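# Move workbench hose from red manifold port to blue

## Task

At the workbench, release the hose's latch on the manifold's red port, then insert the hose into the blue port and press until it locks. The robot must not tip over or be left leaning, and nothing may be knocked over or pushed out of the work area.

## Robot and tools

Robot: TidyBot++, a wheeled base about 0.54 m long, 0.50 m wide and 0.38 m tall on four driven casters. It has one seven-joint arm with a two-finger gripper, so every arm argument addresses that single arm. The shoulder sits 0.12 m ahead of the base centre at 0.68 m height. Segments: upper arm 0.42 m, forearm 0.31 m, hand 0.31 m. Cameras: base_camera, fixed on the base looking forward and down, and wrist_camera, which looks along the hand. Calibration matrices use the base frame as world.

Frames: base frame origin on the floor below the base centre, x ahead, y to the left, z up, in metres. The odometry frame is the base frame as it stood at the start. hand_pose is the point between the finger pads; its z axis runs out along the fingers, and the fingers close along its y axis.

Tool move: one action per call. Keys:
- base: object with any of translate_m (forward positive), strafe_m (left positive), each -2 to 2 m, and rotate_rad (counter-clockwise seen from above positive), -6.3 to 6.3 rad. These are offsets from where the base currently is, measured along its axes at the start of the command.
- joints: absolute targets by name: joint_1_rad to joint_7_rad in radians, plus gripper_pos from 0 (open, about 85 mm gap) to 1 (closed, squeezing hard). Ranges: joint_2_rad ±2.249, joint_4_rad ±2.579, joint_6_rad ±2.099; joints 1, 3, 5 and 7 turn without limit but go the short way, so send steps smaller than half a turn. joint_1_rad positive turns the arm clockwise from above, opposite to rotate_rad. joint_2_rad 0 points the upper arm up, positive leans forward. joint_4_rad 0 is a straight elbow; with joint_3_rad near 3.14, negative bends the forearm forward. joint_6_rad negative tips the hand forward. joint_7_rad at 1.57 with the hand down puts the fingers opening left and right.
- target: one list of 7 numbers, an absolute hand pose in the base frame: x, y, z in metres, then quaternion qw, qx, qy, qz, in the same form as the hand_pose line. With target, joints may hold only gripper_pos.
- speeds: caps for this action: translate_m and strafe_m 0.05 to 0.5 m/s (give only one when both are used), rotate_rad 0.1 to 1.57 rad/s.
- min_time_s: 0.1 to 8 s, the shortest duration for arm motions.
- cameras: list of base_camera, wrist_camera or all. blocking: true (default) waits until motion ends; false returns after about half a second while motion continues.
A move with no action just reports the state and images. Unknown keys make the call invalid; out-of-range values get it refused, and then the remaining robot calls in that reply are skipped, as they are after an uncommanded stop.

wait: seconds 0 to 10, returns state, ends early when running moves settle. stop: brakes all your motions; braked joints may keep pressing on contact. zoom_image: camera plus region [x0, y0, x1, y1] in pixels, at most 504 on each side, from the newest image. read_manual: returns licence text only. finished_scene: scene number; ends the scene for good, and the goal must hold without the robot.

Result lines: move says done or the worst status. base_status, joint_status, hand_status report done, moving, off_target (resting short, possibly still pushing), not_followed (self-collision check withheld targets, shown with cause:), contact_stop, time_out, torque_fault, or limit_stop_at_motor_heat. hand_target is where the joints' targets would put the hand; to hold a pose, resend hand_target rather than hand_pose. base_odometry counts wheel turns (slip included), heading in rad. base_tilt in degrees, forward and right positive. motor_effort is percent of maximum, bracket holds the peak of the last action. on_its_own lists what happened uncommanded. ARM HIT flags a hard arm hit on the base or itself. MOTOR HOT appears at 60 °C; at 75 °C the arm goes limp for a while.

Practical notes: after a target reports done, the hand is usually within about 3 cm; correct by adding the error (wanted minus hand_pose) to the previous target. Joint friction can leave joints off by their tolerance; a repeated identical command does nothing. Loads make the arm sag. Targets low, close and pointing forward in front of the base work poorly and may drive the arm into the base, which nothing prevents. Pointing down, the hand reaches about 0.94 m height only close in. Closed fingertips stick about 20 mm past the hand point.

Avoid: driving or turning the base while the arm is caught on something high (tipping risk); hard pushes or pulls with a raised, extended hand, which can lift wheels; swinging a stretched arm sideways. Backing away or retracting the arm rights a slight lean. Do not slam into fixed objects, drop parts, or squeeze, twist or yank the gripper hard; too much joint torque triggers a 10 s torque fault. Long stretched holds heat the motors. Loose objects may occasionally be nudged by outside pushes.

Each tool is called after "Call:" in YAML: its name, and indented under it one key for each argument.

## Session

Call:
move:

Scene clock: 0.00 s.
Motor temperatures (°C): [32 36 29 32 38 37 45]
base_odometry: x=+0.000 y=+0.000 heading=+0.000
base_tilt: forward=+0.2 right=+0.4
base_status: not commanded
joint_positions: joint_1_rad=-0.011 joint_2_rad=-0.342 joint_3_rad=+3.093 joint_4_rad=-2.507 joint_5_rad=+0.011 joint_6_rad=-0.842 joint_7_rad=+1.563 gripper_pos=+0.000
joint_status: not commanded
motor_effort: joint_1_rad=+0 joint_2_rad=-1 joint_3_rad=+0 joint_4_rad=+13 joint_5_rad=+0 joint_6_rad=+2 joint_7_rad=-1
hand_pose: x=+0.2797 y=+0.0064 z=+0.5936 quat_wxyz=(+0.010, +0.997, +0.028, +0.068) (m; base frame)
hand_target: x=+0.2797 y=+0.0064 z=+0.5936 quat_wxyz=(+0.010, +0.997, +0.028, +0.068) (m; base frame)
hand_status: not commanded
pictures: base_camera, wrist_camera
camera_calibration:
wrist_camera: T_world_to_cam=[[0.0576572, -0.998318, 0.00603944, -0.00960924], [-0.987672, -0.0579221, -0.14543, 0.424587], [0.145536, 0.00242012, -0.98935, 0.674366], [0, 0, 0, 1]] pos_world=[0.321762, 0.0133678, 0.72899]

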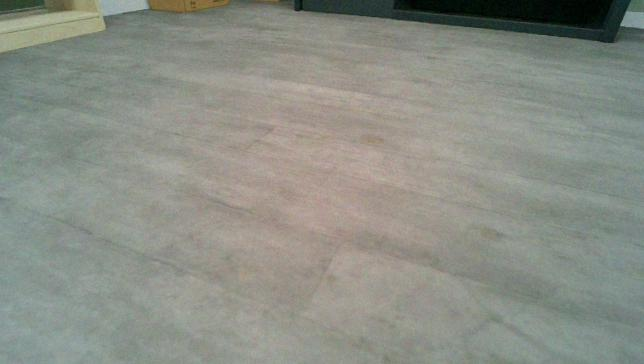

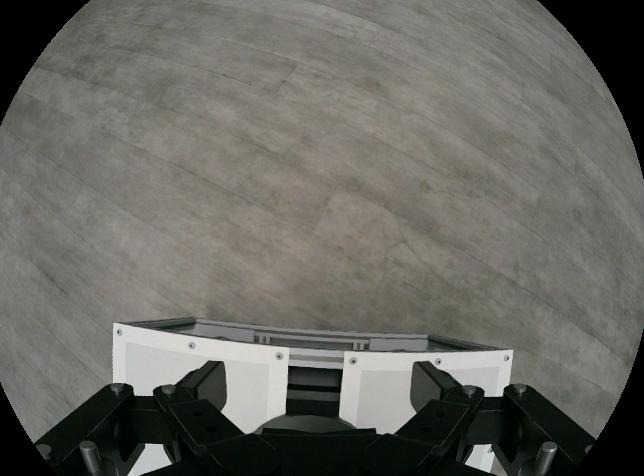

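Call:
move:
  joints: {"joint_1_rad": 0.0, "joint_2_rad": -0.3, "joint_3_rad": 3.13, "joint_4_rad": -1.5, "joint_5_rad": -0.03, "joint_6_rad": -0.7, "joint_7_rad": 1.5}
  min_time_s: 4
  cameras: ["all"]

Scene clock: 9.03 s.
move: done
base_odometry: x=+0.000 y=+0.000 heading=+0.000
base_tilt: forward=+0.2 right=+0.4
base_status: not commanded
joint_positions: joint_1_rad=-0.011 joint_2_rad=-0.324 joint_3_rad=+3.106 joint_4_rad=-1.525 joint_5_rad=+0.011 joint_6_rad=-0.753 joint_7_rad=+1.563 gripper_pos=+0.000
joint_status: all done
motor_effort: joint_1_rad=+0(1) joint_2_rad=-7(8) joint_3_rad=+0(2) joint_4_rad=+17(20) joint_5_rad=+0(1) joint_6_rad=+9(10) joint_7_rad=-1(2)
hand_pose: x=+0.5660 y=+0.0236 z=+1.0777 quat_wxyz=(-0.005, +0.829, +0.020, +0.559) (m; base frame)
hand_target: x=+0.5819 y=+0.0139 z=+1.0971 quat_wxyz=(-0.037, +0.813, -0.027, +0.581) (m; base frame)
hand_status: not commanded
pictures: base_camera, wrist_camera
camera_calibration:
wrist_camera: T_world_to_cam=[[0.0552681, -0.99844, 0.0079013, -0.0125204], [-0.362869, -0.0274575, -0.931435, 1.2714], [0.9302, 0.0486115, -0.363821, -0.00779216], [0, 0, 0, 1]] pos_world=[0.469291, 0.0227872, 1.18149]

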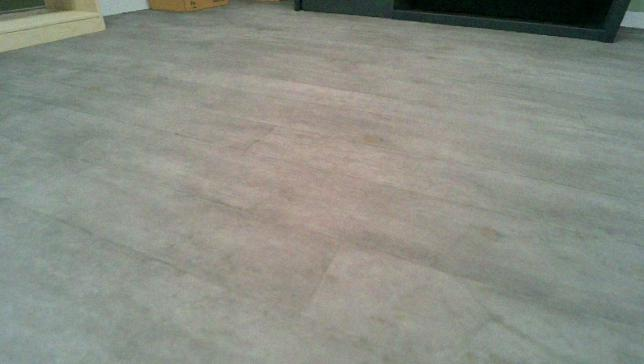

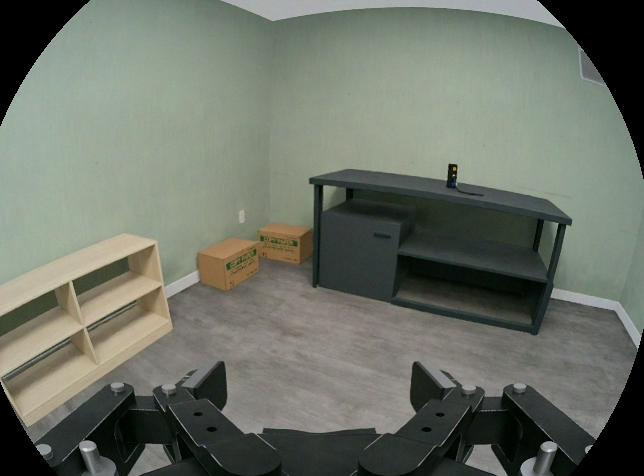

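Call:
zoom_image:
  camera: "wrist_camera"
  region: [400, 140, 520, 240]

Scaled by 4.200.

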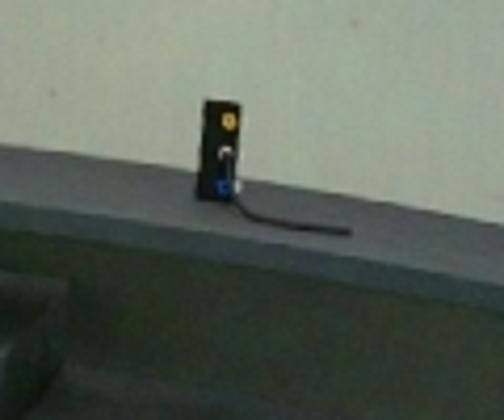

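Call:
move:
  base: {"translate_m": 1.35, "strafe_m": -0.30, "rotate_rad": -0.41}
  speeds: {"translate_m": 0.35}
  cameras: ["all"]

Call:
zoom_image:
  camera: "wrist_camera"
  region: [240, 120, 440, 270]

Scene clock: 44.23 s.
move: done
base_odometry: x=+1.350 y=-0.300 heading=-0.411
base_tilt: forward=+0.2 right=+0.4
base_status: done
joint_positions: joint_1_rad=-0.005 joint_2_rad=-0.309 joint_3_rad=+3.119 joint_4_rad=-1.524 joint_5_rad=+0.011 joint_6_rad=-0.752 joint_7_rad=+1.563 gripper_pos=+0.000
joint_status: not commanded
motor_effort: joint_1_rad=+0(1) joint_2_rad=-8(10) joint_3_rad=+0(3) joint_4_rad=+18(19) joint_5_rad=-1(2) joint_6_rad=+9(10) joint_7_rad=-1(1)
hand_pose: x=+0.5725 y=+0.0139 z=+1.0718 quat_wxyz=(-0.002, +0.832, +0.011, +0.554) (m; base frame)
hand_target: x=+0.5819 y=+0.0139 z=+1.0971 quat_wxyz=(-0.037, +0.813, -0.027, +0.581) (m; base frame)
hand_status: not commanded
pictures: base_camera, wrist_camera
camera_calibration:
wrist_camera: T_world_to_cam=[[0.0370425, -0.99931, 0.00280001, -0.00661842], [-0.375362, -0.0165106, -0.926731, 1.26996], [0.926138, 0.0332774, -0.375715, -0.0000772025], [0, 0, 0, 1]] pos_world=[0.477012, 0.0143565, 1.1769]

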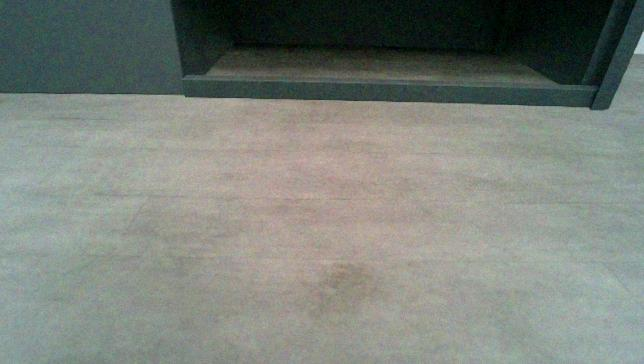

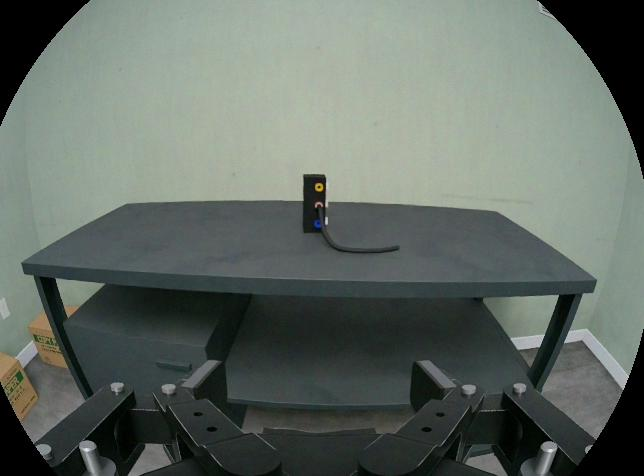

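Scaled by 2.520.

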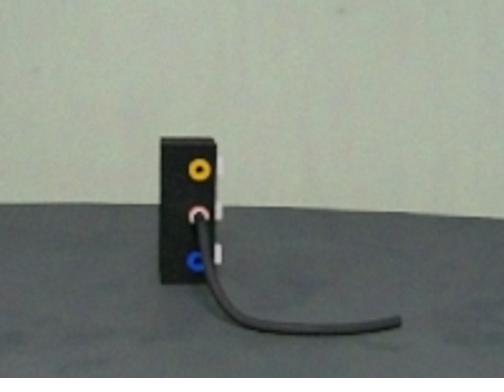

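Call:
move:
  base: {"translate_m": 0.6, "strafe_m": -0.65}
  speeds: {"translate_m": 0.3}
  cameras: ["all"]

Scene clock: 113.77 s.
move: done
base_odometry: x=+1.641 y=-1.136 heading=-0.411
base_tilt: forward=+0.2 right=+0.4
base_status: done
joint_positions: joint_1_rad=-0.004 joint_2_rad=-0.308 joint_3_rad=+3.119 joint_4_rad=-1.524 joint_5_rad=+0.010 joint_6_rad=-0.752 joint_7_rad=+1.563 gripper_pos=+0.000
joint_status: not commanded
motor_effort: joint_1_rad=+1(1) joint_2_rad=-7(10) joint_3_rad=+1(3) joint_4_rad=+17(19) joint_5_rad=-1(1) joint_6_rad=+9(9) joint_7_rad=-1(1)
hand_pose: x=+0.5728 y=+0.0137 z=+1.0715 quat_wxyz=(-0.002, +0.833, +0.011, +0.554) (m; base frame)
hand_target: x=+0.5819 y=+0.0139 z=+1.0971 quat_wxyz=(-0.037, +0.813, -0.027, +0.581) (m; base frame)
hand_status: not commanded
pictures: base_camera, wrist_camera
camera_calibration:
wrist_camera: T_world_to_cam=[[0.0366695, -0.999325, 0.00239355, -0.00618238], [-0.375881, -0.0160119, -0.92653, 1.26996], [0.925942, 0.0330757, -0.376214, 0.0000731055], [0, 0, 0, 1]] pos_world=[0.477512, 0.0141538, 1.1767]

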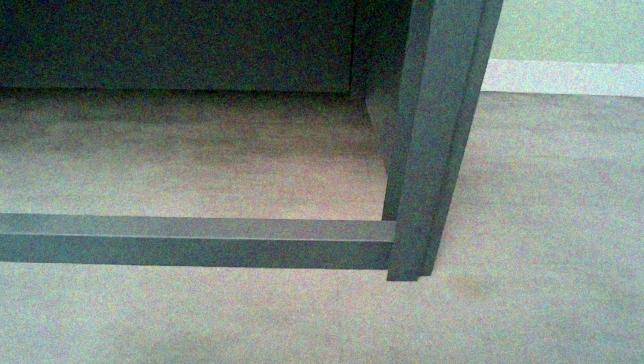

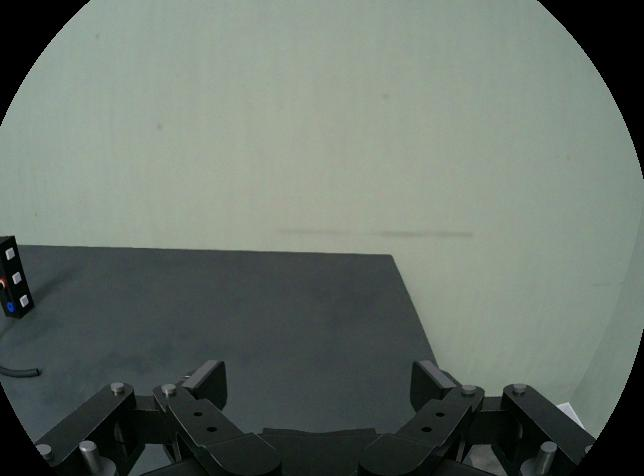

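Call:
move:
  base: {"translate_m": 0.13}
  speeds: {"translate_m": 0.15}
  joints: {"joint_1_rad": -0.8}
  min_time_s: 3
  cameras: ["all"]

Call:
zoom_image:
  camera: "wrist_camera"
  region: [220, 160, 420, 360]

Scene clock: 126.50 s.
move: done
base_odometry: x=+1.760 y=-1.188 heading=-0.411
base_tilt: forward=+0.2 right=+0.4
base_status: done
joint_positions: joint_1_rad=-0.789 joint_2_rad=-0.305 joint_3_rad=+3.119 joint_4_rad=-1.524 joint_5_rad=+0.010 joint_6_rad=-0.751 joint_7_rad=+1.563 gripper_pos=+0.000
joint_status: all done
motor_effort: joint_1_rad=+1(2) joint_2_rad=-8(11) joint_3_rad=+0(2) joint_4_rad=+18(19) joint_5_rad=+0(1) joint_6_rad=+8(10) joint_7_rad=-1(1)
hand_pose: x=+0.4316 y=+0.3313 z=+1.0702 quat_wxyz=(-0.213, +0.766, +0.328, +0.510) (m; base frame)
hand_target: x=+0.4316 y=+0.3418 z=+1.0971 quat_wxyz=(-0.260, +0.759, +0.292, +0.520) (m; base frame)
hand_status: not commanded
pictures: base_camera, wrist_camera
camera_calibration:
wrist_camera: T_world_to_cam=[[0.731777, -0.681541, 0.00224021, -0.0887787], [-0.256662, -0.278623, -0.92547, 1.2551], [0.631369, 0.676662, -0.378815, 0.0364935], [0, 0, 0, 1]] pos_world=[0.364061, 0.264499, 1.17558]

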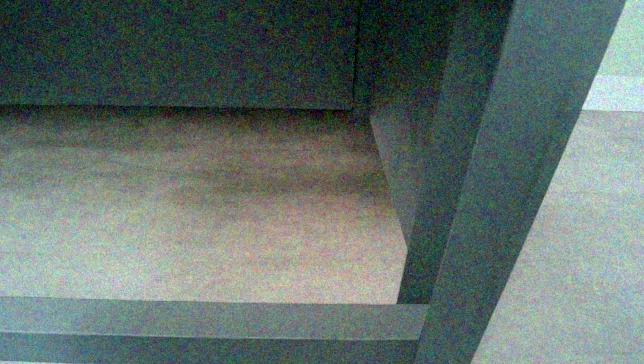

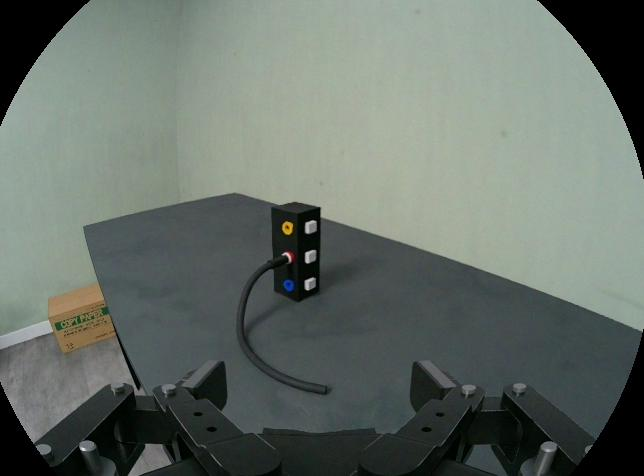

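Scaled by 2.520.

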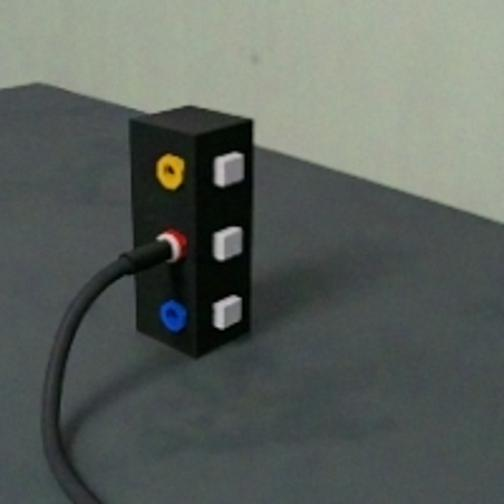

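Call:
move:
  joints: {"joint_1_rad": -0.8, "joint_2_rad": 0.17, "joint_3_rad": 3.155, "joint_4_rad": -1.33, "joint_5_rad": -0.03, "joint_6_rad": -0.25, "joint_7_rad": 1.5, "gripper_pos": 1.0}
  min_time_s: 4
  cameras: ["wrist_camera"]

Scene clock: 194.83 s.
move: done
base_odometry: x=+1.760 y=-1.188 heading=-0.411
base_tilt: forward=+0.2 right=+0.4
base_status: not commanded
joint_positions: joint_1_rad=-0.789 joint_2_rad=+0.142 joint_3_rad=+3.131 joint_4_rad=-1.361 joint_5_rad=+0.010 joint_6_rad=-0.306 joint_7_rad=+1.563 gripper_pos=+0.999
joint_status: all done
motor_effort: joint_1_rad=+0(1) joint_2_rad=-23(25) joint_3_rad=-1(1) joint_4_rad=+19(21) joint_5_rad=-1(2) joint_6_rad=+9(11) joint_7_rad=-1(2)
hand_pose: x=+0.5903 y=+0.4842 z=+1.0459 quat_wxyz=(-0.239, +0.725, +0.305, +0.570) (m; base frame)
hand_target: x=+0.6039 y=+0.4926 z=+1.0633 quat_wxyz=(-0.277, +0.722, +0.261, +0.578) (m; base frame)
hand_status: not commanded
pictures: wrist_camera
camera_calibration:
wrist_camera: T_world_to_cam=[[0.72746, -0.686144, -0.00308564, -0.0902684], [-0.156999, -0.162071, -0.97421, 1.25165], [0.667947, 0.709183, -0.225624, -0.373913], [0, 0, 0, 1]] pos_world=[0.511928, 0.406092, 1.13472]

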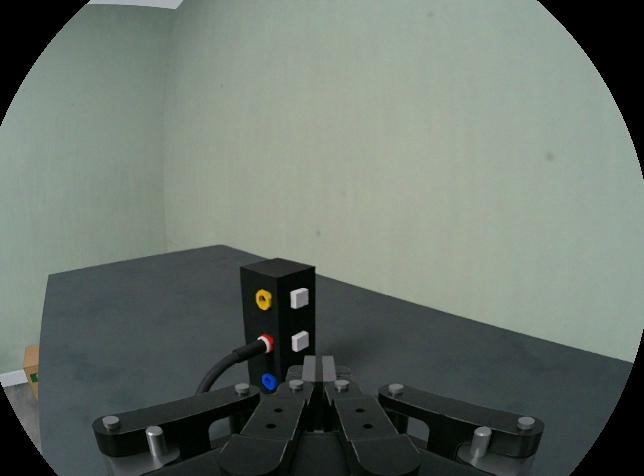

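Call:
zoom_image:
  camera: "wrist_camera"
  region: [220, 240, 380, 400]

Scaled by 3.150.

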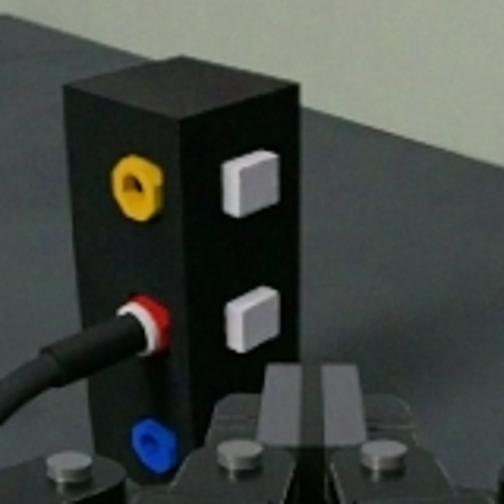

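Call:
move:
  joints: {"joint_2_rad": 0.59, "joint_4_rad": -1.164, "joint_6_rad": 0.108}
  min_time_s: 4
  cameras: ["wrist_camera"]

Call:
zoom_image:
  camera: "wrist_camera"
  region: [200, 230, 400, 430]

Scene clock: 222.67 s.
move: done
base_odometry: x=+1.760 y=-1.188 heading=-0.411
base_tilt: forward=+0.2 right=+0.4
base_status: not commanded
joint_positions: joint_1_rad=-0.789 joint_2_rad=+0.555 joint_3_rad=+3.131 joint_4_rad=-1.195 joint_5_rad=+0.010 joint_6_rad=+0.052 joint_7_rad=+1.563 gripper_pos=+0.999
joint_status: all done
motor_effort: joint_1_rad=+0(1) joint_2_rad=-35(37) joint_3_rad=-1(1) joint_4_rad=+20(22) joint_5_rad=-1(1) joint_6_rad=+9(11) joint_7_rad=-1(1)
hand_pose: x=+0.7055 y=+0.6011 z=+0.9436 quat_wxyz=(-0.258, +0.692, +0.291, +0.608) (m; base frame)
hand_target: x=+0.7189 y=+0.6074 z=+0.9507 quat_wxyz=(-0.289, +0.690, +0.249, +0.616) (m; base frame)
hand_status: not commanded
pictures: wrist_camera
camera_calibration:
wrist_camera: T_world_to_cam=[[0.728962, -0.684533, -0.00534648, -0.0941092], [-0.083444, -0.0811025, -0.993207, 1.10644], [0.679449, 0.724456, -0.116241, -0.677269], [0, 0, 0, 1]] pos_world=[0.621098, 0.515966, 1.0197]

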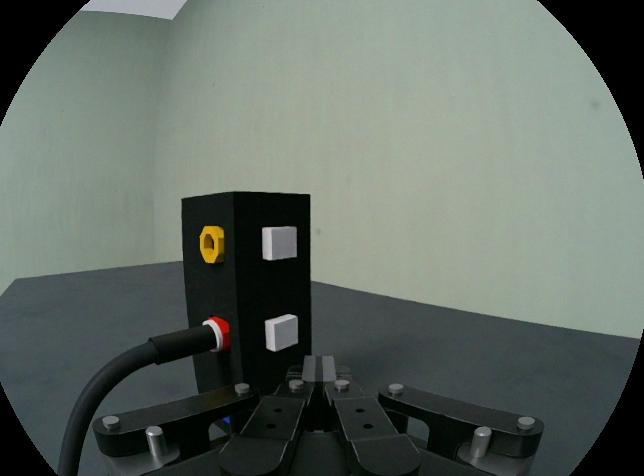

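Scaled by 2.520.

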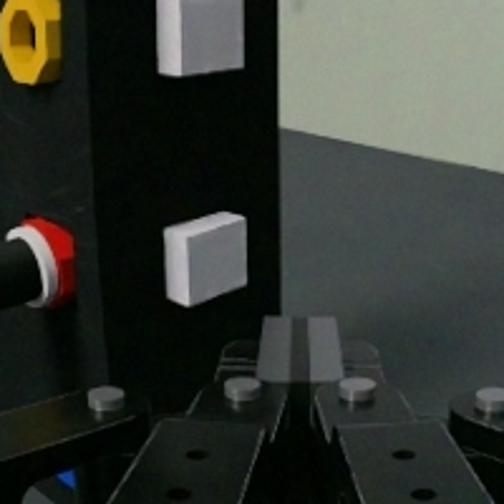

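Call:
move:
  joints: {"joint_1_rad": -0.807, "joint_2_rad": 0.6755, "joint_4_rad": -1.002, "joint_6_rad": -0.086}
  min_time_s: 3
  cameras: ["wrist_camera"]

Call:
zoom_image:
  camera: "wrist_camera"
  region: [220, 260, 380, 420]

Scene clock: 255.40 s.
move: done
base_odometry: x=+1.760 y=-1.188 heading=-0.411
base_tilt: forward=+0.2 right=+0.4
base_status: not commanded
joint_positions: joint_1_rad=-0.792 joint_2_rad=+0.635 joint_3_rad=+3.131 joint_4_rad=-1.033 joint_5_rad=+0.010 joint_6_rad=-0.029 joint_7_rad=+1.563 gripper_pos=+0.999
joint_status: all done
motor_effort: joint_1_rad=+0(2) joint_2_rad=-38(39) joint_3_rad=+0(2) joint_4_rad=+20(21) joint_5_rad=-1(1) joint_6_rad=+9(10) joint_7_rad=-1(1)
hand_pose: x=+0.7257 y=+0.6250 z=+0.9511 quat_wxyz=(-0.259, +0.692, +0.291, +0.608) (m; base frame)
hand_target: x=+0.7323 y=+0.6330 z=+0.9170 quat_wxyz=(-0.274, +0.724, +0.266, +0.574) (m; base frame)
hand_status: not commanded
pictures: wrist_camera
camera_calibration:
wrist_camera: T_world_to_cam=[[0.730578, -0.682804, -0.0058626, -0.0941378], [-0.0825427, -0.0797886, -0.993388, 1.11611], [0.677822, 0.726232, -0.114652, -0.708862], [0, 0, 0, 1]] pos_world=[0.641384, 0.539573, 1.02691]

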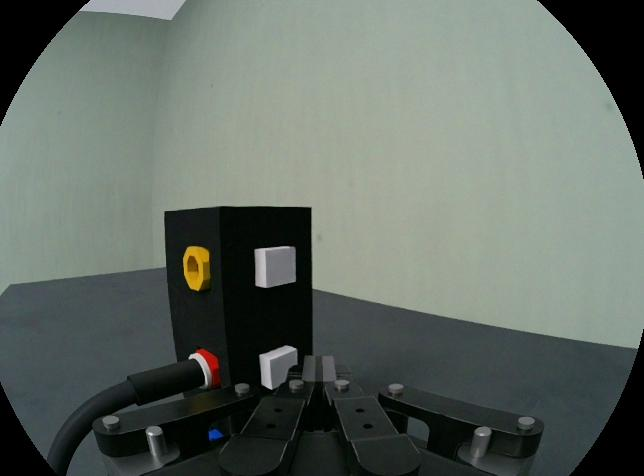

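Scaled by 3.150.

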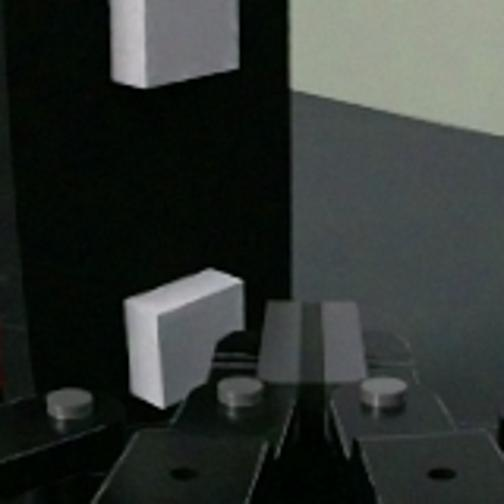

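Call:
move:
  joints: {"joint_1_rad": -0.815, "joint_2_rad": 0.734, "joint_4_rad": -0.904, "joint_6_rad": -0.128}
  min_time_s: 3
  cameras: ["wrist_camera"]

Call:
zoom_image:
  camera: "wrist_camera"
  region: [200, 280, 360, 440]

Scene clock: 308.17 s.
move: done
base_odometry: x=+1.760 y=-1.188 heading=-0.411
base_tilt: forward=+0.2 right=+0.4
base_status: not commanded
joint_positions: joint_1_rad=-0.800 joint_2_rad=+0.692 joint_3_rad=+3.131 joint_4_rad=-0.936 joint_5_rad=+0.010 joint_6_rad=-0.071 joint_7_rad=+1.563 gripper_pos=+0.999
joint_status: all done
motor_effort: joint_1_rad=+0(2) joint_2_rad=-39(40) joint_3_rad=+0(2) joint_4_rad=+19(22) joint_5_rad=-1(1) joint_6_rad=+9(11) joint_7_rad=-1(1)
hand_pose: x=+0.7347 y=+0.6439 z=+0.9483 quat_wxyz=(-0.261, +0.691, +0.294, +0.607) (m; base frame)
hand_target: x=+0.7401 y=+0.6527 z=+0.9127 quat_wxyz=(-0.276, +0.724, +0.270, +0.572) (m; base frame)
hand_status: not commanded
pictures: wrist_camera
camera_calibration:
wrist_camera: T_world_to_cam=[[0.735474, -0.677523, -0.0063766, -0.09445], [-0.0836902, -0.0815013, -0.993153, 1.11736], [0.672364, 0.730972, -0.116644, -0.726199], [0, 0, 0, 1]] pos_world=[0.651248, 0.557906, 1.0244]

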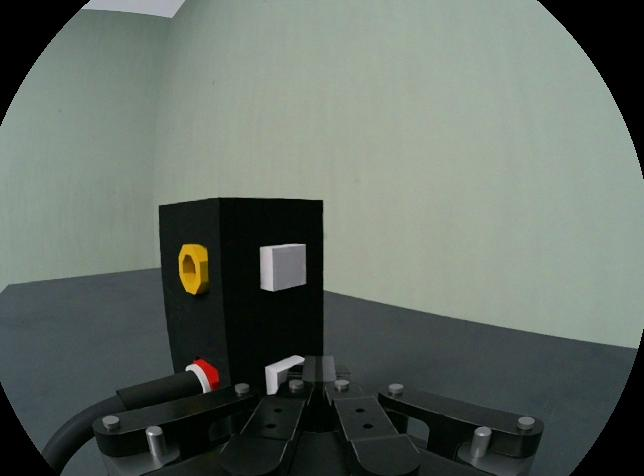

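Scaled by 3.150.

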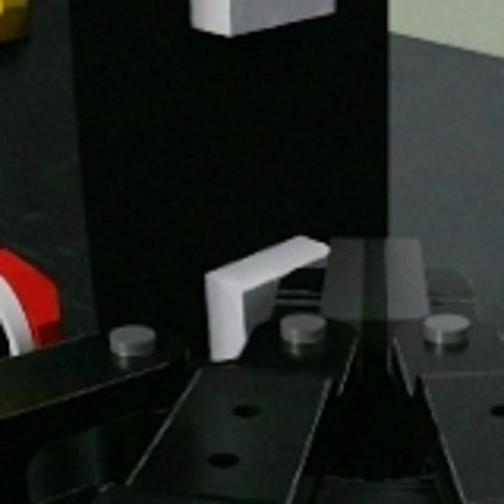

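Call:
move:
  joints: {"joint_1_rad": -0.823, "joint_2_rad": 0.746, "joint_4_rad": -0.886, "joint_6_rad": -0.136}
  min_time_s: 2
  cameras: ["wrist_camera"]

Call:
zoom_image:
  camera: "wrist_camera"
  region: [200, 280, 360, 440]

Scene clock: 343.90 s.
move: done
base_odometry: x=+1.760 y=-1.188 heading=-0.411
base_tilt: forward=+0.2 right=+0.4
base_status: not commanded
joint_positions: joint_1_rad=-0.802 joint_2_rad=+0.699 joint_3_rad=+3.134 joint_4_rad=-0.919 joint_5_rad=+0.010 joint_6_rad=-0.081 joint_7_rad=+1.563 gripper_pos=+0.999
joint_status: all done
motor_effort: joint_1_rad=-1(2) joint_2_rad=-39(40) joint_3_rad=-1(2) joint_4_rad=+20(21) joint_5_rad=-1(1) joint_6_rad=+9(11) joint_7_rad=-1(1)
hand_pose: x=+0.7368 y=+0.6455 z=+0.9490 quat_wxyz=(-0.260, +0.691, +0.294, +0.607) (m; base frame)
hand_target: x=+0.7373 y=+0.6605 z=+0.9105 quat_wxyz=(-0.278, +0.723, +0.274, +0.570) (m; base frame)
hand_status: not commanded
pictures: wrist_camera
camera_calibration:
wrist_camera: T_world_to_cam=[[0.734864, -0.6782, -0.00448976, -0.0957147], [-0.0824627, -0.0827779, -0.99315, 1.11837], [0.673183, 0.730201, -0.116757, -0.728761], [0, 0, 0, 1]] pos_world=[0.65315, 0.559804, 1.02519]

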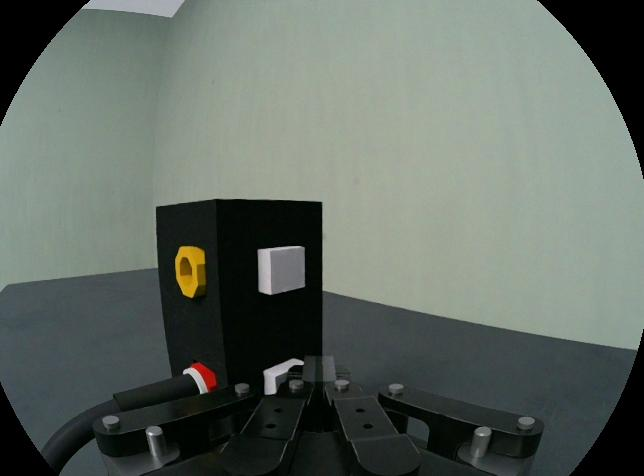

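Scaled by 3.150.

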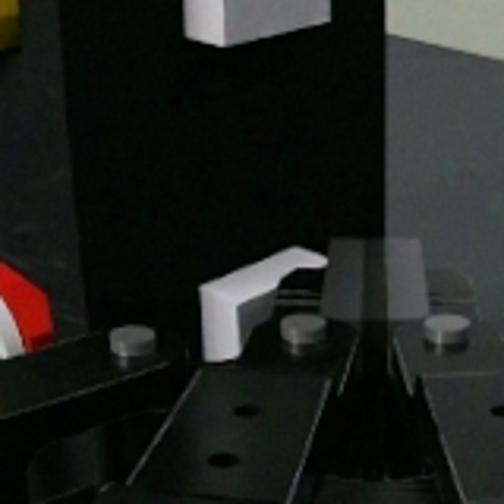

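Call:
move:
  joints: {"joint_1_rad": -0.835, "joint_2_rad": 0.758, "joint_4_rad": -0.868, "joint_6_rad": -0.144}
  min_time_s: 2
  cameras: ["wrist_camera"]

Call:
zoom_image:
  camera: "wrist_camera"
  region: [200, 280, 360, 440]

Scene clock: 367.67 s.
move: done
base_odometry: x=+1.760 y=-1.188 heading=-0.411
base_tilt: forward=+0.2 right=+0.4
base_status: not commanded
joint_positions: joint_1_rad=-0.803 joint_2_rad=+0.707 joint_3_rad=+3.138 joint_4_rad=-0.903 joint_5_rad=+0.010 joint_6_rad=-0.090 joint_7_rad=+1.563 gripper_pos=+0.999
joint_status: all done
motor_effort: joint_1_rad=-2(3) joint_2_rad=-38(40) joint_3_rad=-1(3) joint_4_rad=+20(21) joint_5_rad=-1(2) joint_6_rad=+10(11) joint_7_rad=-1(1)
hand_pose: x=+0.7394 y=+0.6467 z=+0.9493 quat_wxyz=(-0.259, +0.691, +0.294, +0.607) (m; base frame)
hand_target: x=+0.7317 y=+0.6707 z=+0.9083 quat_wxyz=(-0.281, +0.722, +0.278, +0.568) (m; base frame)
hand_status: not commanded
pictures: wrist_camera
camera_calibration:
wrist_camera: T_world_to_cam=[[0.733509, -0.679676, -0.00221814, -0.0970077], [-0.0816567, -0.0848834, -0.993039, 1.11952], [0.674757, 0.728584, -0.117763, -0.730466], [0, 0, 0, 1]] pos_world=[0.655459, 0.561301, 1.02549]

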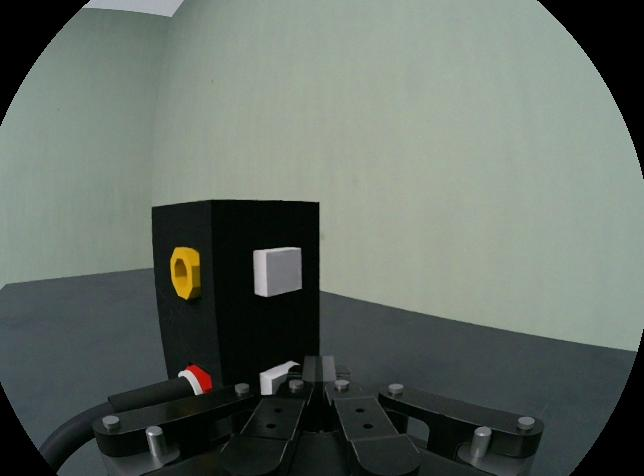

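Scaled by 3.150.

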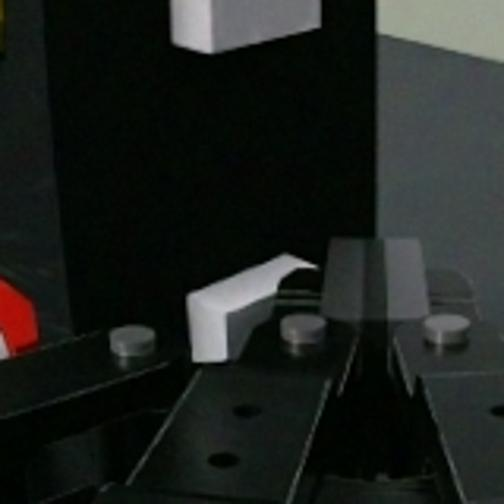

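Call:
move:
  joints: {"joint_1_rad": -0.875}
  min_time_s: 2
  cameras: ["wrist_camera"]

Call:
zoom_image:
  camera: "wrist_camera"
  region: [160, 280, 360, 440]

Scene clock: 379.43 s.
move: off_target
base_odometry: x=+1.760 y=-1.188 heading=-0.411
base_tilt: forward=+0.2 right=+0.4
base_status: not commanded
joint_positions: joint_1_rad=-0.811 joint_2_rad=+0.707 joint_3_rad=+3.151 joint_4_rad=-0.902 joint_5_rad=+0.010 joint_6_rad=-0.091 joint_7_rad=+1.563 gripper_pos=+0.999
joint_status: joint_1_rad off_target (ended at -0.811, target -0.875)
motor_effort: joint_1_rad=-7(7) joint_2_rad=-37(39) joint_3_rad=-4(5) joint_4_rad=+19(21) joint_5_rad=-1(1) joint_6_rad=+10(11) joint_7_rad=-1(1)
hand_pose: x=+0.7390 y=+0.6472 z=+0.9494 quat_wxyz=(-0.255, +0.690, +0.296, +0.609) (m; base frame)
hand_target: x=+0.7044 y=+0.6946 z=+0.9083 quat_wxyz=(-0.292, +0.716, +0.293, +0.562) (m; base frame)
hand_status: not commanded
pictures: wrist_camera
camera_calibration:
wrist_camera: T_world_to_cam=[[0.732243, -0.681011, 0.00662808, -0.103015], [-0.0754798, -0.0908226, -0.993003, 1.11888], [0.676848, 0.726619, -0.117907, -0.730699], [0, 0, 0, 1]] pos_world=[0.654457, 0.562405, 1.02558]

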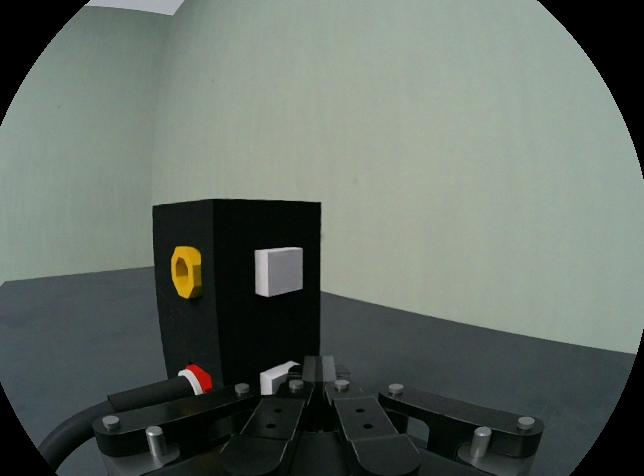

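Scaled by 2.520.

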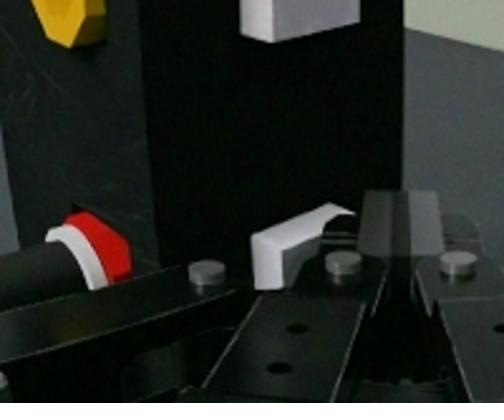

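Call:
move:
  joints: {"joint_1_rad": -0.925, "joint_3_rad": 3.14}
  min_time_s: 2
  cameras: ["wrist_camera"]

Call:
zoom_image:
  camera: "wrist_camera"
  region: [160, 280, 360, 440]

Scene clock: 389.50 s.
move: off_target
base_odometry: x=+1.760 y=-1.188 heading=-0.411
base_tilt: forward=+0.2 right=+0.4
base_status: not commanded
joint_positions: joint_1_rad=-0.815 joint_2_rad=+0.707 joint_3_rad=+3.156 joint_4_rad=-0.902 joint_5_rad=+0.010 joint_6_rad=-0.091 joint_7_rad=+1.563 gripper_pos=+0.999
joint_status: joint_1_rad off_target (ended at -0.815, target -0.925); the others done
motor_effort: joint_1_rad=-14(14) joint_2_rad=-38(38) joint_3_rad=-8(9) joint_4_rad=+20(21) joint_5_rad=-2(2) joint_6_rad=+10(11) joint_7_rad=-1(1)
hand_pose: x=+0.7382 y=+0.6480 z=+0.9494 quat_wxyz=(-0.254, +0.690, +0.297, +0.609) (m; base frame)
hand_target: x=+0.6628 y=+0.7275 z=+0.9085 quat_wxyz=(-0.313, +0.708, +0.311, +0.551) (m; base frame)
hand_status: not commanded
pictures: wrist_camera
camera_calibration:
wrist_camera: T_world_to_cam=[[0.732386, -0.68082, 0.0097377, -0.105057], [-0.0731421, -0.0928845, -0.992987, 1.11852], [0.67695, 0.726537, -0.117824, -0.730922], [0, 0, 0, 1]] pos_world=[0.653551, 0.56341, 1.02558]

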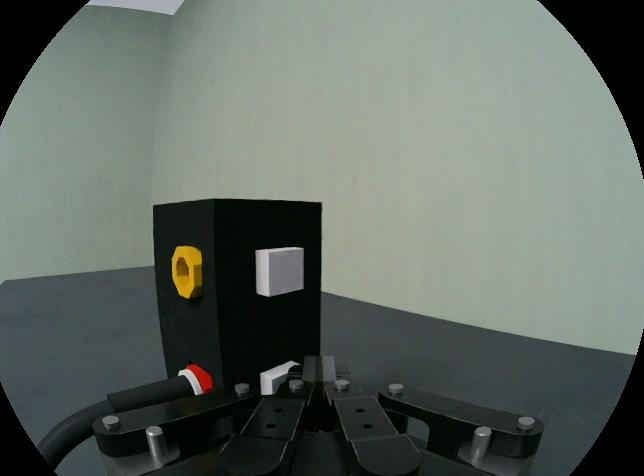

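Scaled by 2.520.

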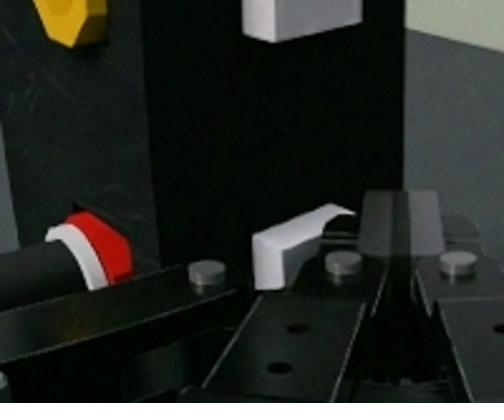

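Call:
move:
  joints: {"joint_1_rad": -0.96, "joint_3_rad": 3.125}
  min_time_s: 2
  cameras: ["wrist_camera"]

Call:
zoom_image:
  camera: "wrist_camera"
  region: [160, 280, 360, 440]

Scene clock: 405.40 s.
move: off_target
base_odometry: x=+1.760 y=-1.188 heading=-0.411
base_tilt: forward=+0.2 right=+0.4
base_status: not commanded
joint_positions: joint_1_rad=-0.816 joint_2_rad=+0.707 joint_3_rad=+3.156 joint_4_rad=-0.902 joint_5_rad=+0.010 joint_6_rad=-0.091 joint_7_rad=+1.563 gripper_pos=+0.999
joint_status: joint_1_rad off_target (ended at -0.816, target -0.960); the others done
motor_effort: joint_1_rad=-19(19) joint_2_rad=-38(38) joint_3_rad=-11(12) joint_4_rad=+20(21) joint_5_rad=-2(2) joint_6_rad=+9(11) joint_7_rad=-1(1)
hand_pose: x=+0.7377 y=+0.6485 z=+0.9495 quat_wxyz=(-0.254, +0.690, +0.297, +0.609) (m; base frame)
hand_target: x=+0.6307 y=+0.7502 z=+0.9087 quat_wxyz=(-0.329, +0.702, +0.325, +0.541) (m; base frame)
hand_status: not commanded
pictures: wrist_camera
camera_calibration:
wrist_camera: T_world_to_cam=[[0.732965, -0.680197, 0.00970725, -0.105112], [-0.073083, -0.0929236, -0.992987, 1.1186], [0.676329, 0.727115, -0.117821, -0.730786], [0, 0, 0, 1]] pos_world=[0.653046, 0.563814, 1.02568]

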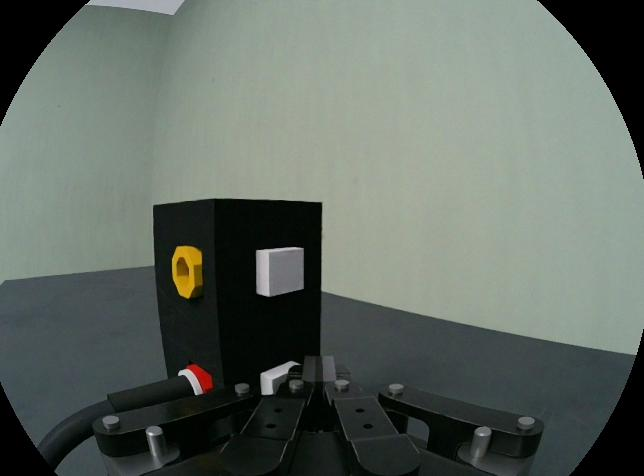

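Scaled by 2.520.

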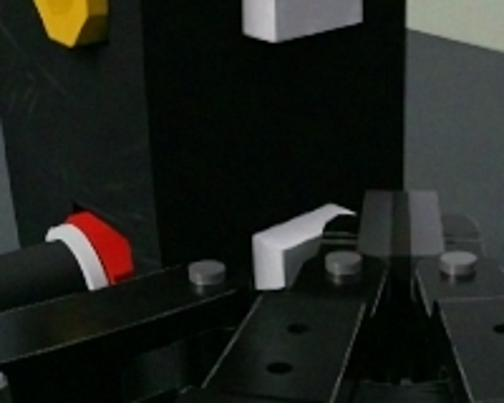

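Call:
move:
  joints: {"joint_2_rad": 0.775, "joint_4_rad": -0.84, "joint_6_rad": -0.157}
  min_time_s: 2
  cameras: ["wrist_camera"]

Call:
zoom_image:
  camera: "wrist_camera"
  region: [160, 280, 360, 440]

Scene clock: 421.07 s.
move: done
base_odometry: x=+1.760 y=-1.188 heading=-0.411
base_tilt: forward=+0.2 right=+0.4
base_status: not commanded
joint_positions: joint_1_rad=-0.818 joint_2_rad=+0.714 joint_3_rad=+3.156 joint_4_rad=-0.881 joint_5_rad=+0.010 joint_6_rad=-0.112 joint_7_rad=+1.563 gripper_pos=+0.999
joint_status: all done
motor_effort: joint_1_rad=-19(19) joint_2_rad=-36(39) joint_3_rad=-10(12) joint_4_rad=+20(22) joint_5_rad=-2(3) joint_6_rad=+11(13) joint_7_rad=-1(1)
hand_pose: x=+0.7377 y=+0.6515 z=+0.9493 quat_wxyz=(-0.254, +0.692, +0.299, +0.606) (m; base frame)
hand_target: x=+0.6337 y=+0.7545 z=+0.9065 quat_wxyz=(-0.329, +0.703, +0.325, +0.541) (m; base frame)
hand_status: not commanded
pictures: wrist_camera
camera_calibration:
wrist_camera: T_world_to_cam=[[0.734448, -0.678596, 0.00971453, -0.105179], [-0.0781114, -0.098742, -0.992043, 1.1253], [0.674155, 0.727844, -0.125527, -0.724459], [0, 0, 0, 1]] pos_world=[0.653545, 0.567034, 1.02642]

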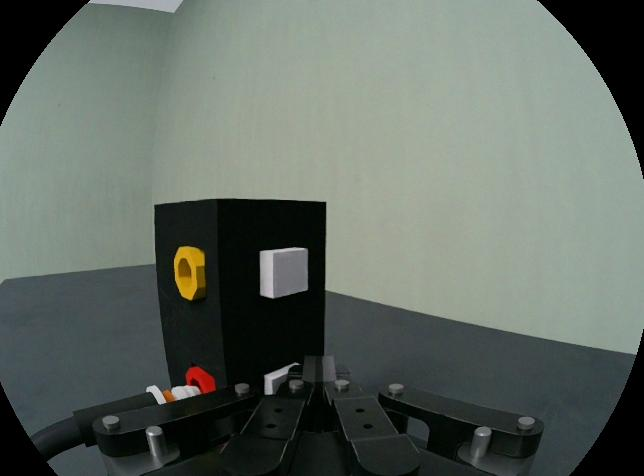

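Scaled by 2.520.

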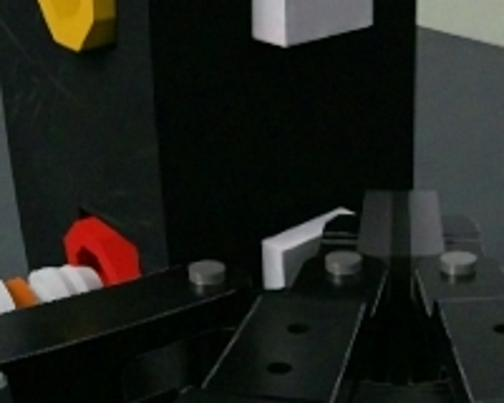

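Call:
move:
  joints: {"joint_1_rad": -0.80}
  min_time_s: 2

Call:
move:
  joints: {"joint_1_rad": -0.74, "joint_2_rad": 0.56, "joint_3_rad": 3.155, "joint_4_rad": -1.164, "joint_6_rad": -0.1}
  min_time_s: 3

Call:
move:
  joints: {"joint_1_rad": -0.74, "joint_2_rad": 0.10, "joint_4_rad": -1.33, "joint_6_rad": -0.5}
  min_time_s: 4
  cameras: ["wrist_camera"]

Call:
zoom_image:
  camera: "wrist_camera"
  region: [160, 220, 360, 400]

Scene clock: 434.23 s.
move: done
base_odometry: x=+1.760 y=-1.188 heading=-0.411
base_tilt: forward=+0.2 right=+0.4
base_status: not commanded
joint_positions: joint_1_rad=-0.806 joint_2_rad=+0.728 joint_3_rad=+3.152 joint_4_rad=-0.867 joint_5_rad=+0.010 joint_6_rad=-0.112 joint_7_rad=+1.563 gripper_pos=+0.999
joint_status: all done
motor_effort: joint_1_rad=-1(19) joint_2_rad=-39(40) joint_3_rad=-1(11) joint_4_rad=+19(23) joint_5_rad=-1(3) joint_6_rad=+9(12) joint_7_rad=-1(1)
hand_pose: x=+0.7475 y=+0.6481 z=+0.9454 quat_wxyz=(-0.252, +0.694, +0.295, +0.607) (m; base frame)
hand_target: x=+0.7474 y=+0.6628 z=+0.9065 quat_wxyz=(-0.284, +0.727, +0.268, +0.565) (m; base frame)
hand_status: not commanded
pictures: none

Scene clock: 437.53 s.
move: done
base_odometry: x=+1.760 y=-1.188 heading=-0.411
base_tilt: forward=+0.2 right=+0.3
base_status: not commanded
joint_positions: joint_1_rad=-0.753 joint_2_rad=+0.616 joint_3_rad=+3.152 joint_4_rad=-1.136 joint_5_rad=+0.010 joint_6_rad=-0.112 joint_7_rad=+1.563 gripper_pos=+0.999
joint_status: all done
motor_effort: joint_1_rad=+1(1) joint_2_rad=-37(41) joint_3_rad=-1(2) joint_4_rad=+19(21) joint_5_rad=-1(1) joint_6_rad=+9(10) joint_7_rad=-1(1)
hand_pose: x=+0.7428 y=+0.5778 z=+0.8786 quat_wxyz=(-0.214, +0.747, +0.294, +0.557) (m; base frame)
hand_target: x=+0.7399 y=+0.5594 z=+0.9123 quat_wxyz=(-0.245, +0.751, +0.247, +0.561) (m; base frame)
hand_status: not commanded
pictures: none

Scene clock: 441.90 s.
move: done
base_odometry: x=+1.760 y=-1.188 heading=-0.411
base_tilt: forward=+0.2 right=+0.4
base_status: not commanded
joint_positions: joint_1_rad=-0.753 joint_2_rad=+0.138 joint_3_rad=+3.152 joint_4_rad=-1.301 joint_5_rad=+0.010 joint_6_rad=-0.444 joint_7_rad=+1.563 gripper_pos=+0.999
joint_status: all done
motor_effort: joint_1_rad=+0(2) joint_2_rad=-23(39) joint_3_rad=+0(1) joint_4_rad=+19(21) joint_5_rad=-1(1) joint_6_rad=+9(10) joint_7_rad=-1(1)
hand_pose: x=+0.6091 y=+0.4506 z=+1.0441 quat_wxyz=(-0.211, +0.754, +0.293, +0.549) (m; base frame)
hand_target: x=+0.5967 y=+0.4331 z=+1.0352 quat_wxyz=(-0.233, +0.780, +0.259, +0.520) (m; base frame)
hand_status: not commanded
pictures: wrist_camera
camera_calibration:
wrist_camera: T_world_to_cam=[[0.686505, -0.727124, -0.00132279, -0.0854097], [-0.216754, -0.202909, -0.954906, 1.282], [0.694067, 0.655834, -0.296905, -0.280492], [0, 0, 0, 1]] pos_world=[0.531194, 0.381983, 1.1408]

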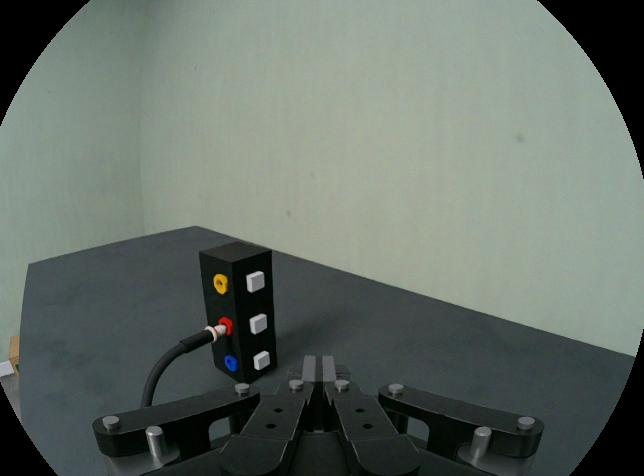

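Scaled by 2.520.

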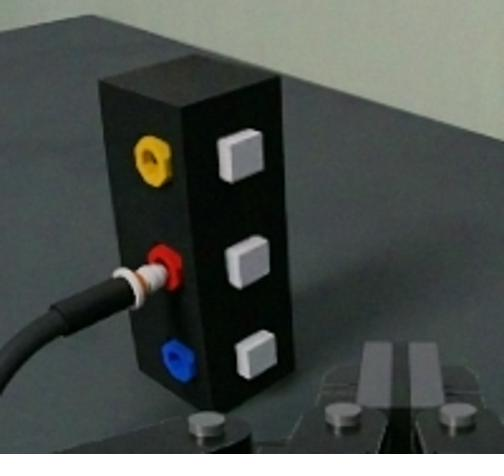

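Call:
zoom_image:
  camera: "wrist_camera"
  region: [190, 330, 290, 400]

Call:
zoom_image:
  camera: "wrist_camera"
  region: [190, 235, 290, 305]

Scaled by 5.040.

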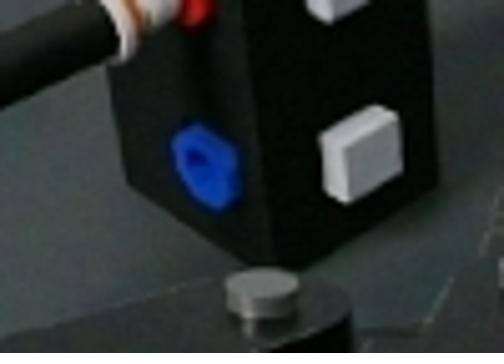

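Scaled by 5.040.

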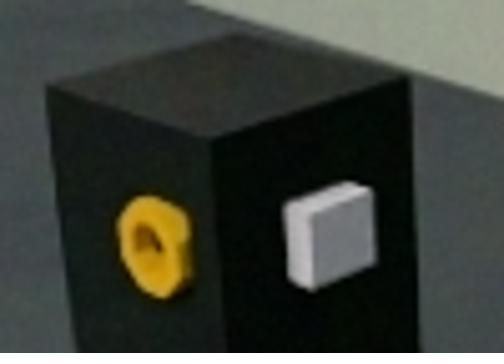

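Call:
move:
  joints: {"joint_1_rad": 0.0, "joint_2_rad": -0.136, "joint_3_rad": 3.155, "joint_4_rad": -1.08, "joint_5_rad": -0.03, "joint_6_rad": -1.25, "joint_7_rad": 1.5, "gripper_pos": 0.3}
  min_time_s: 4

Call:
move:
  base: {"translate_m": -0.048, "strafe_m": 0.63, "rotate_rad": 0.08}
  speeds: {"strafe_m": 0.3}
  cameras: ["all"]

Call:
zoom_image:
  camera: "wrist_camera"
  region: [220, 200, 420, 400]

Scene clock: 506.47 s.
move: done
base_odometry: x=+1.760 y=-1.188 heading=-0.411
base_tilt: forward=+0.2 right=+0.4
base_status: not commanded
joint_positions: joint_1_rad=-0.010 joint_2_rad=-0.107 joint_3_rad=+3.152 joint_4_rad=-1.109 joint_5_rad=+0.010 joint_6_rad=-1.195 joint_7_rad=+1.563 gripper_pos=+0.300
joint_status: all done
motor_effort: joint_1_rad=+0(2) joint_2_rad=-12(23) joint_3_rad=+0(2) joint_4_rad=+16(20) joint_5_rad=-1(2) joint_6_rad=+7(10) joint_7_rad=-1(2)
hand_pose: x=+0.5912 y=-0.0023 z=+1.0871 quat_wxyz=(+0.003, +0.891, -0.005, +0.455) (m; base frame)
hand_target: x=+0.5695 y=+0.0035 z=+1.1015 quat_wxyz=(-0.029, +0.889, -0.036, +0.456) (m; base frame)
hand_status: not commanded
pictures: none

Scene clock: 509.50 s.
move: done
base_odometry: x=+1.968 y=-0.591 heading=-0.331
base_tilt: forward=+0.2 right=+0.4
base_status: done
joint_positions: joint_1_rad=-0.002 joint_2_rad=-0.108 joint_3_rad=+3.153 joint_4_rad=-1.108 joint_5_rad=+0.008 joint_6_rad=-1.196 joint_7_rad=+1.563 gripper_pos=+0.300
joint_status: not commanded
motor_effort: joint_1_rad=+1(2) joint_2_rad=-12(13) joint_3_rad=+0(2) joint_4_rad=+15(18) joint_5_rad=-1(2) joint_6_rad=+8(8) joint_7_rad=-1(1)
hand_pose: x=+0.5907 y=-0.0058 z=+1.0876 quat_wxyz=(+0.004, +0.890, -0.009, +0.455) (m; base frame)
hand_target: x=+0.5695 y=+0.0035 z=+1.1015 quat_wxyz=(-0.029, +0.889, -0.036, +0.456) (m; base frame)
hand_status: not commanded
pictures: base_camera, wrist_camera
camera_calibration:
wrist_camera: T_world_to_cam=[[-0.00294943, -0.999928, -0.01161, 0.0122958], [-0.576434, 0.0111871, -0.817067, 1.29078], [0.817139, 0.00428252, -0.576425, 0.272175], [0, 0, 0, 1]] pos_world=[0.521681, -0.00331083, 1.21169]

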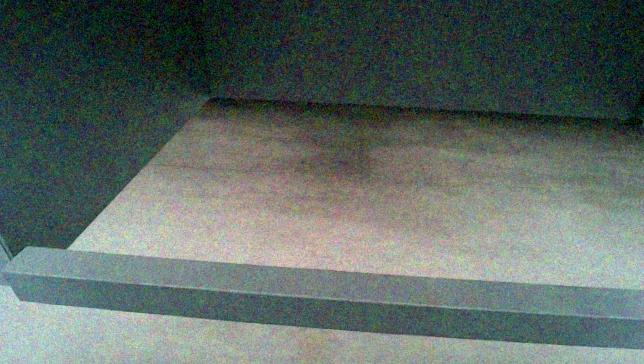

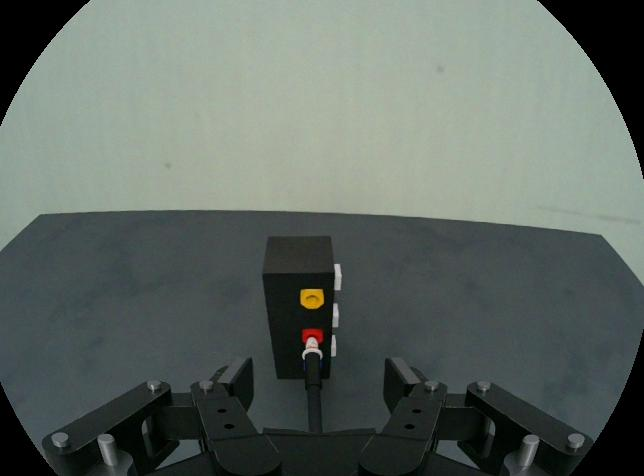

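Scaled by 2.520.

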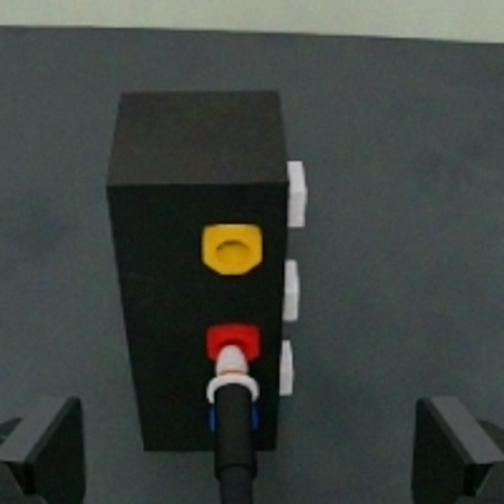

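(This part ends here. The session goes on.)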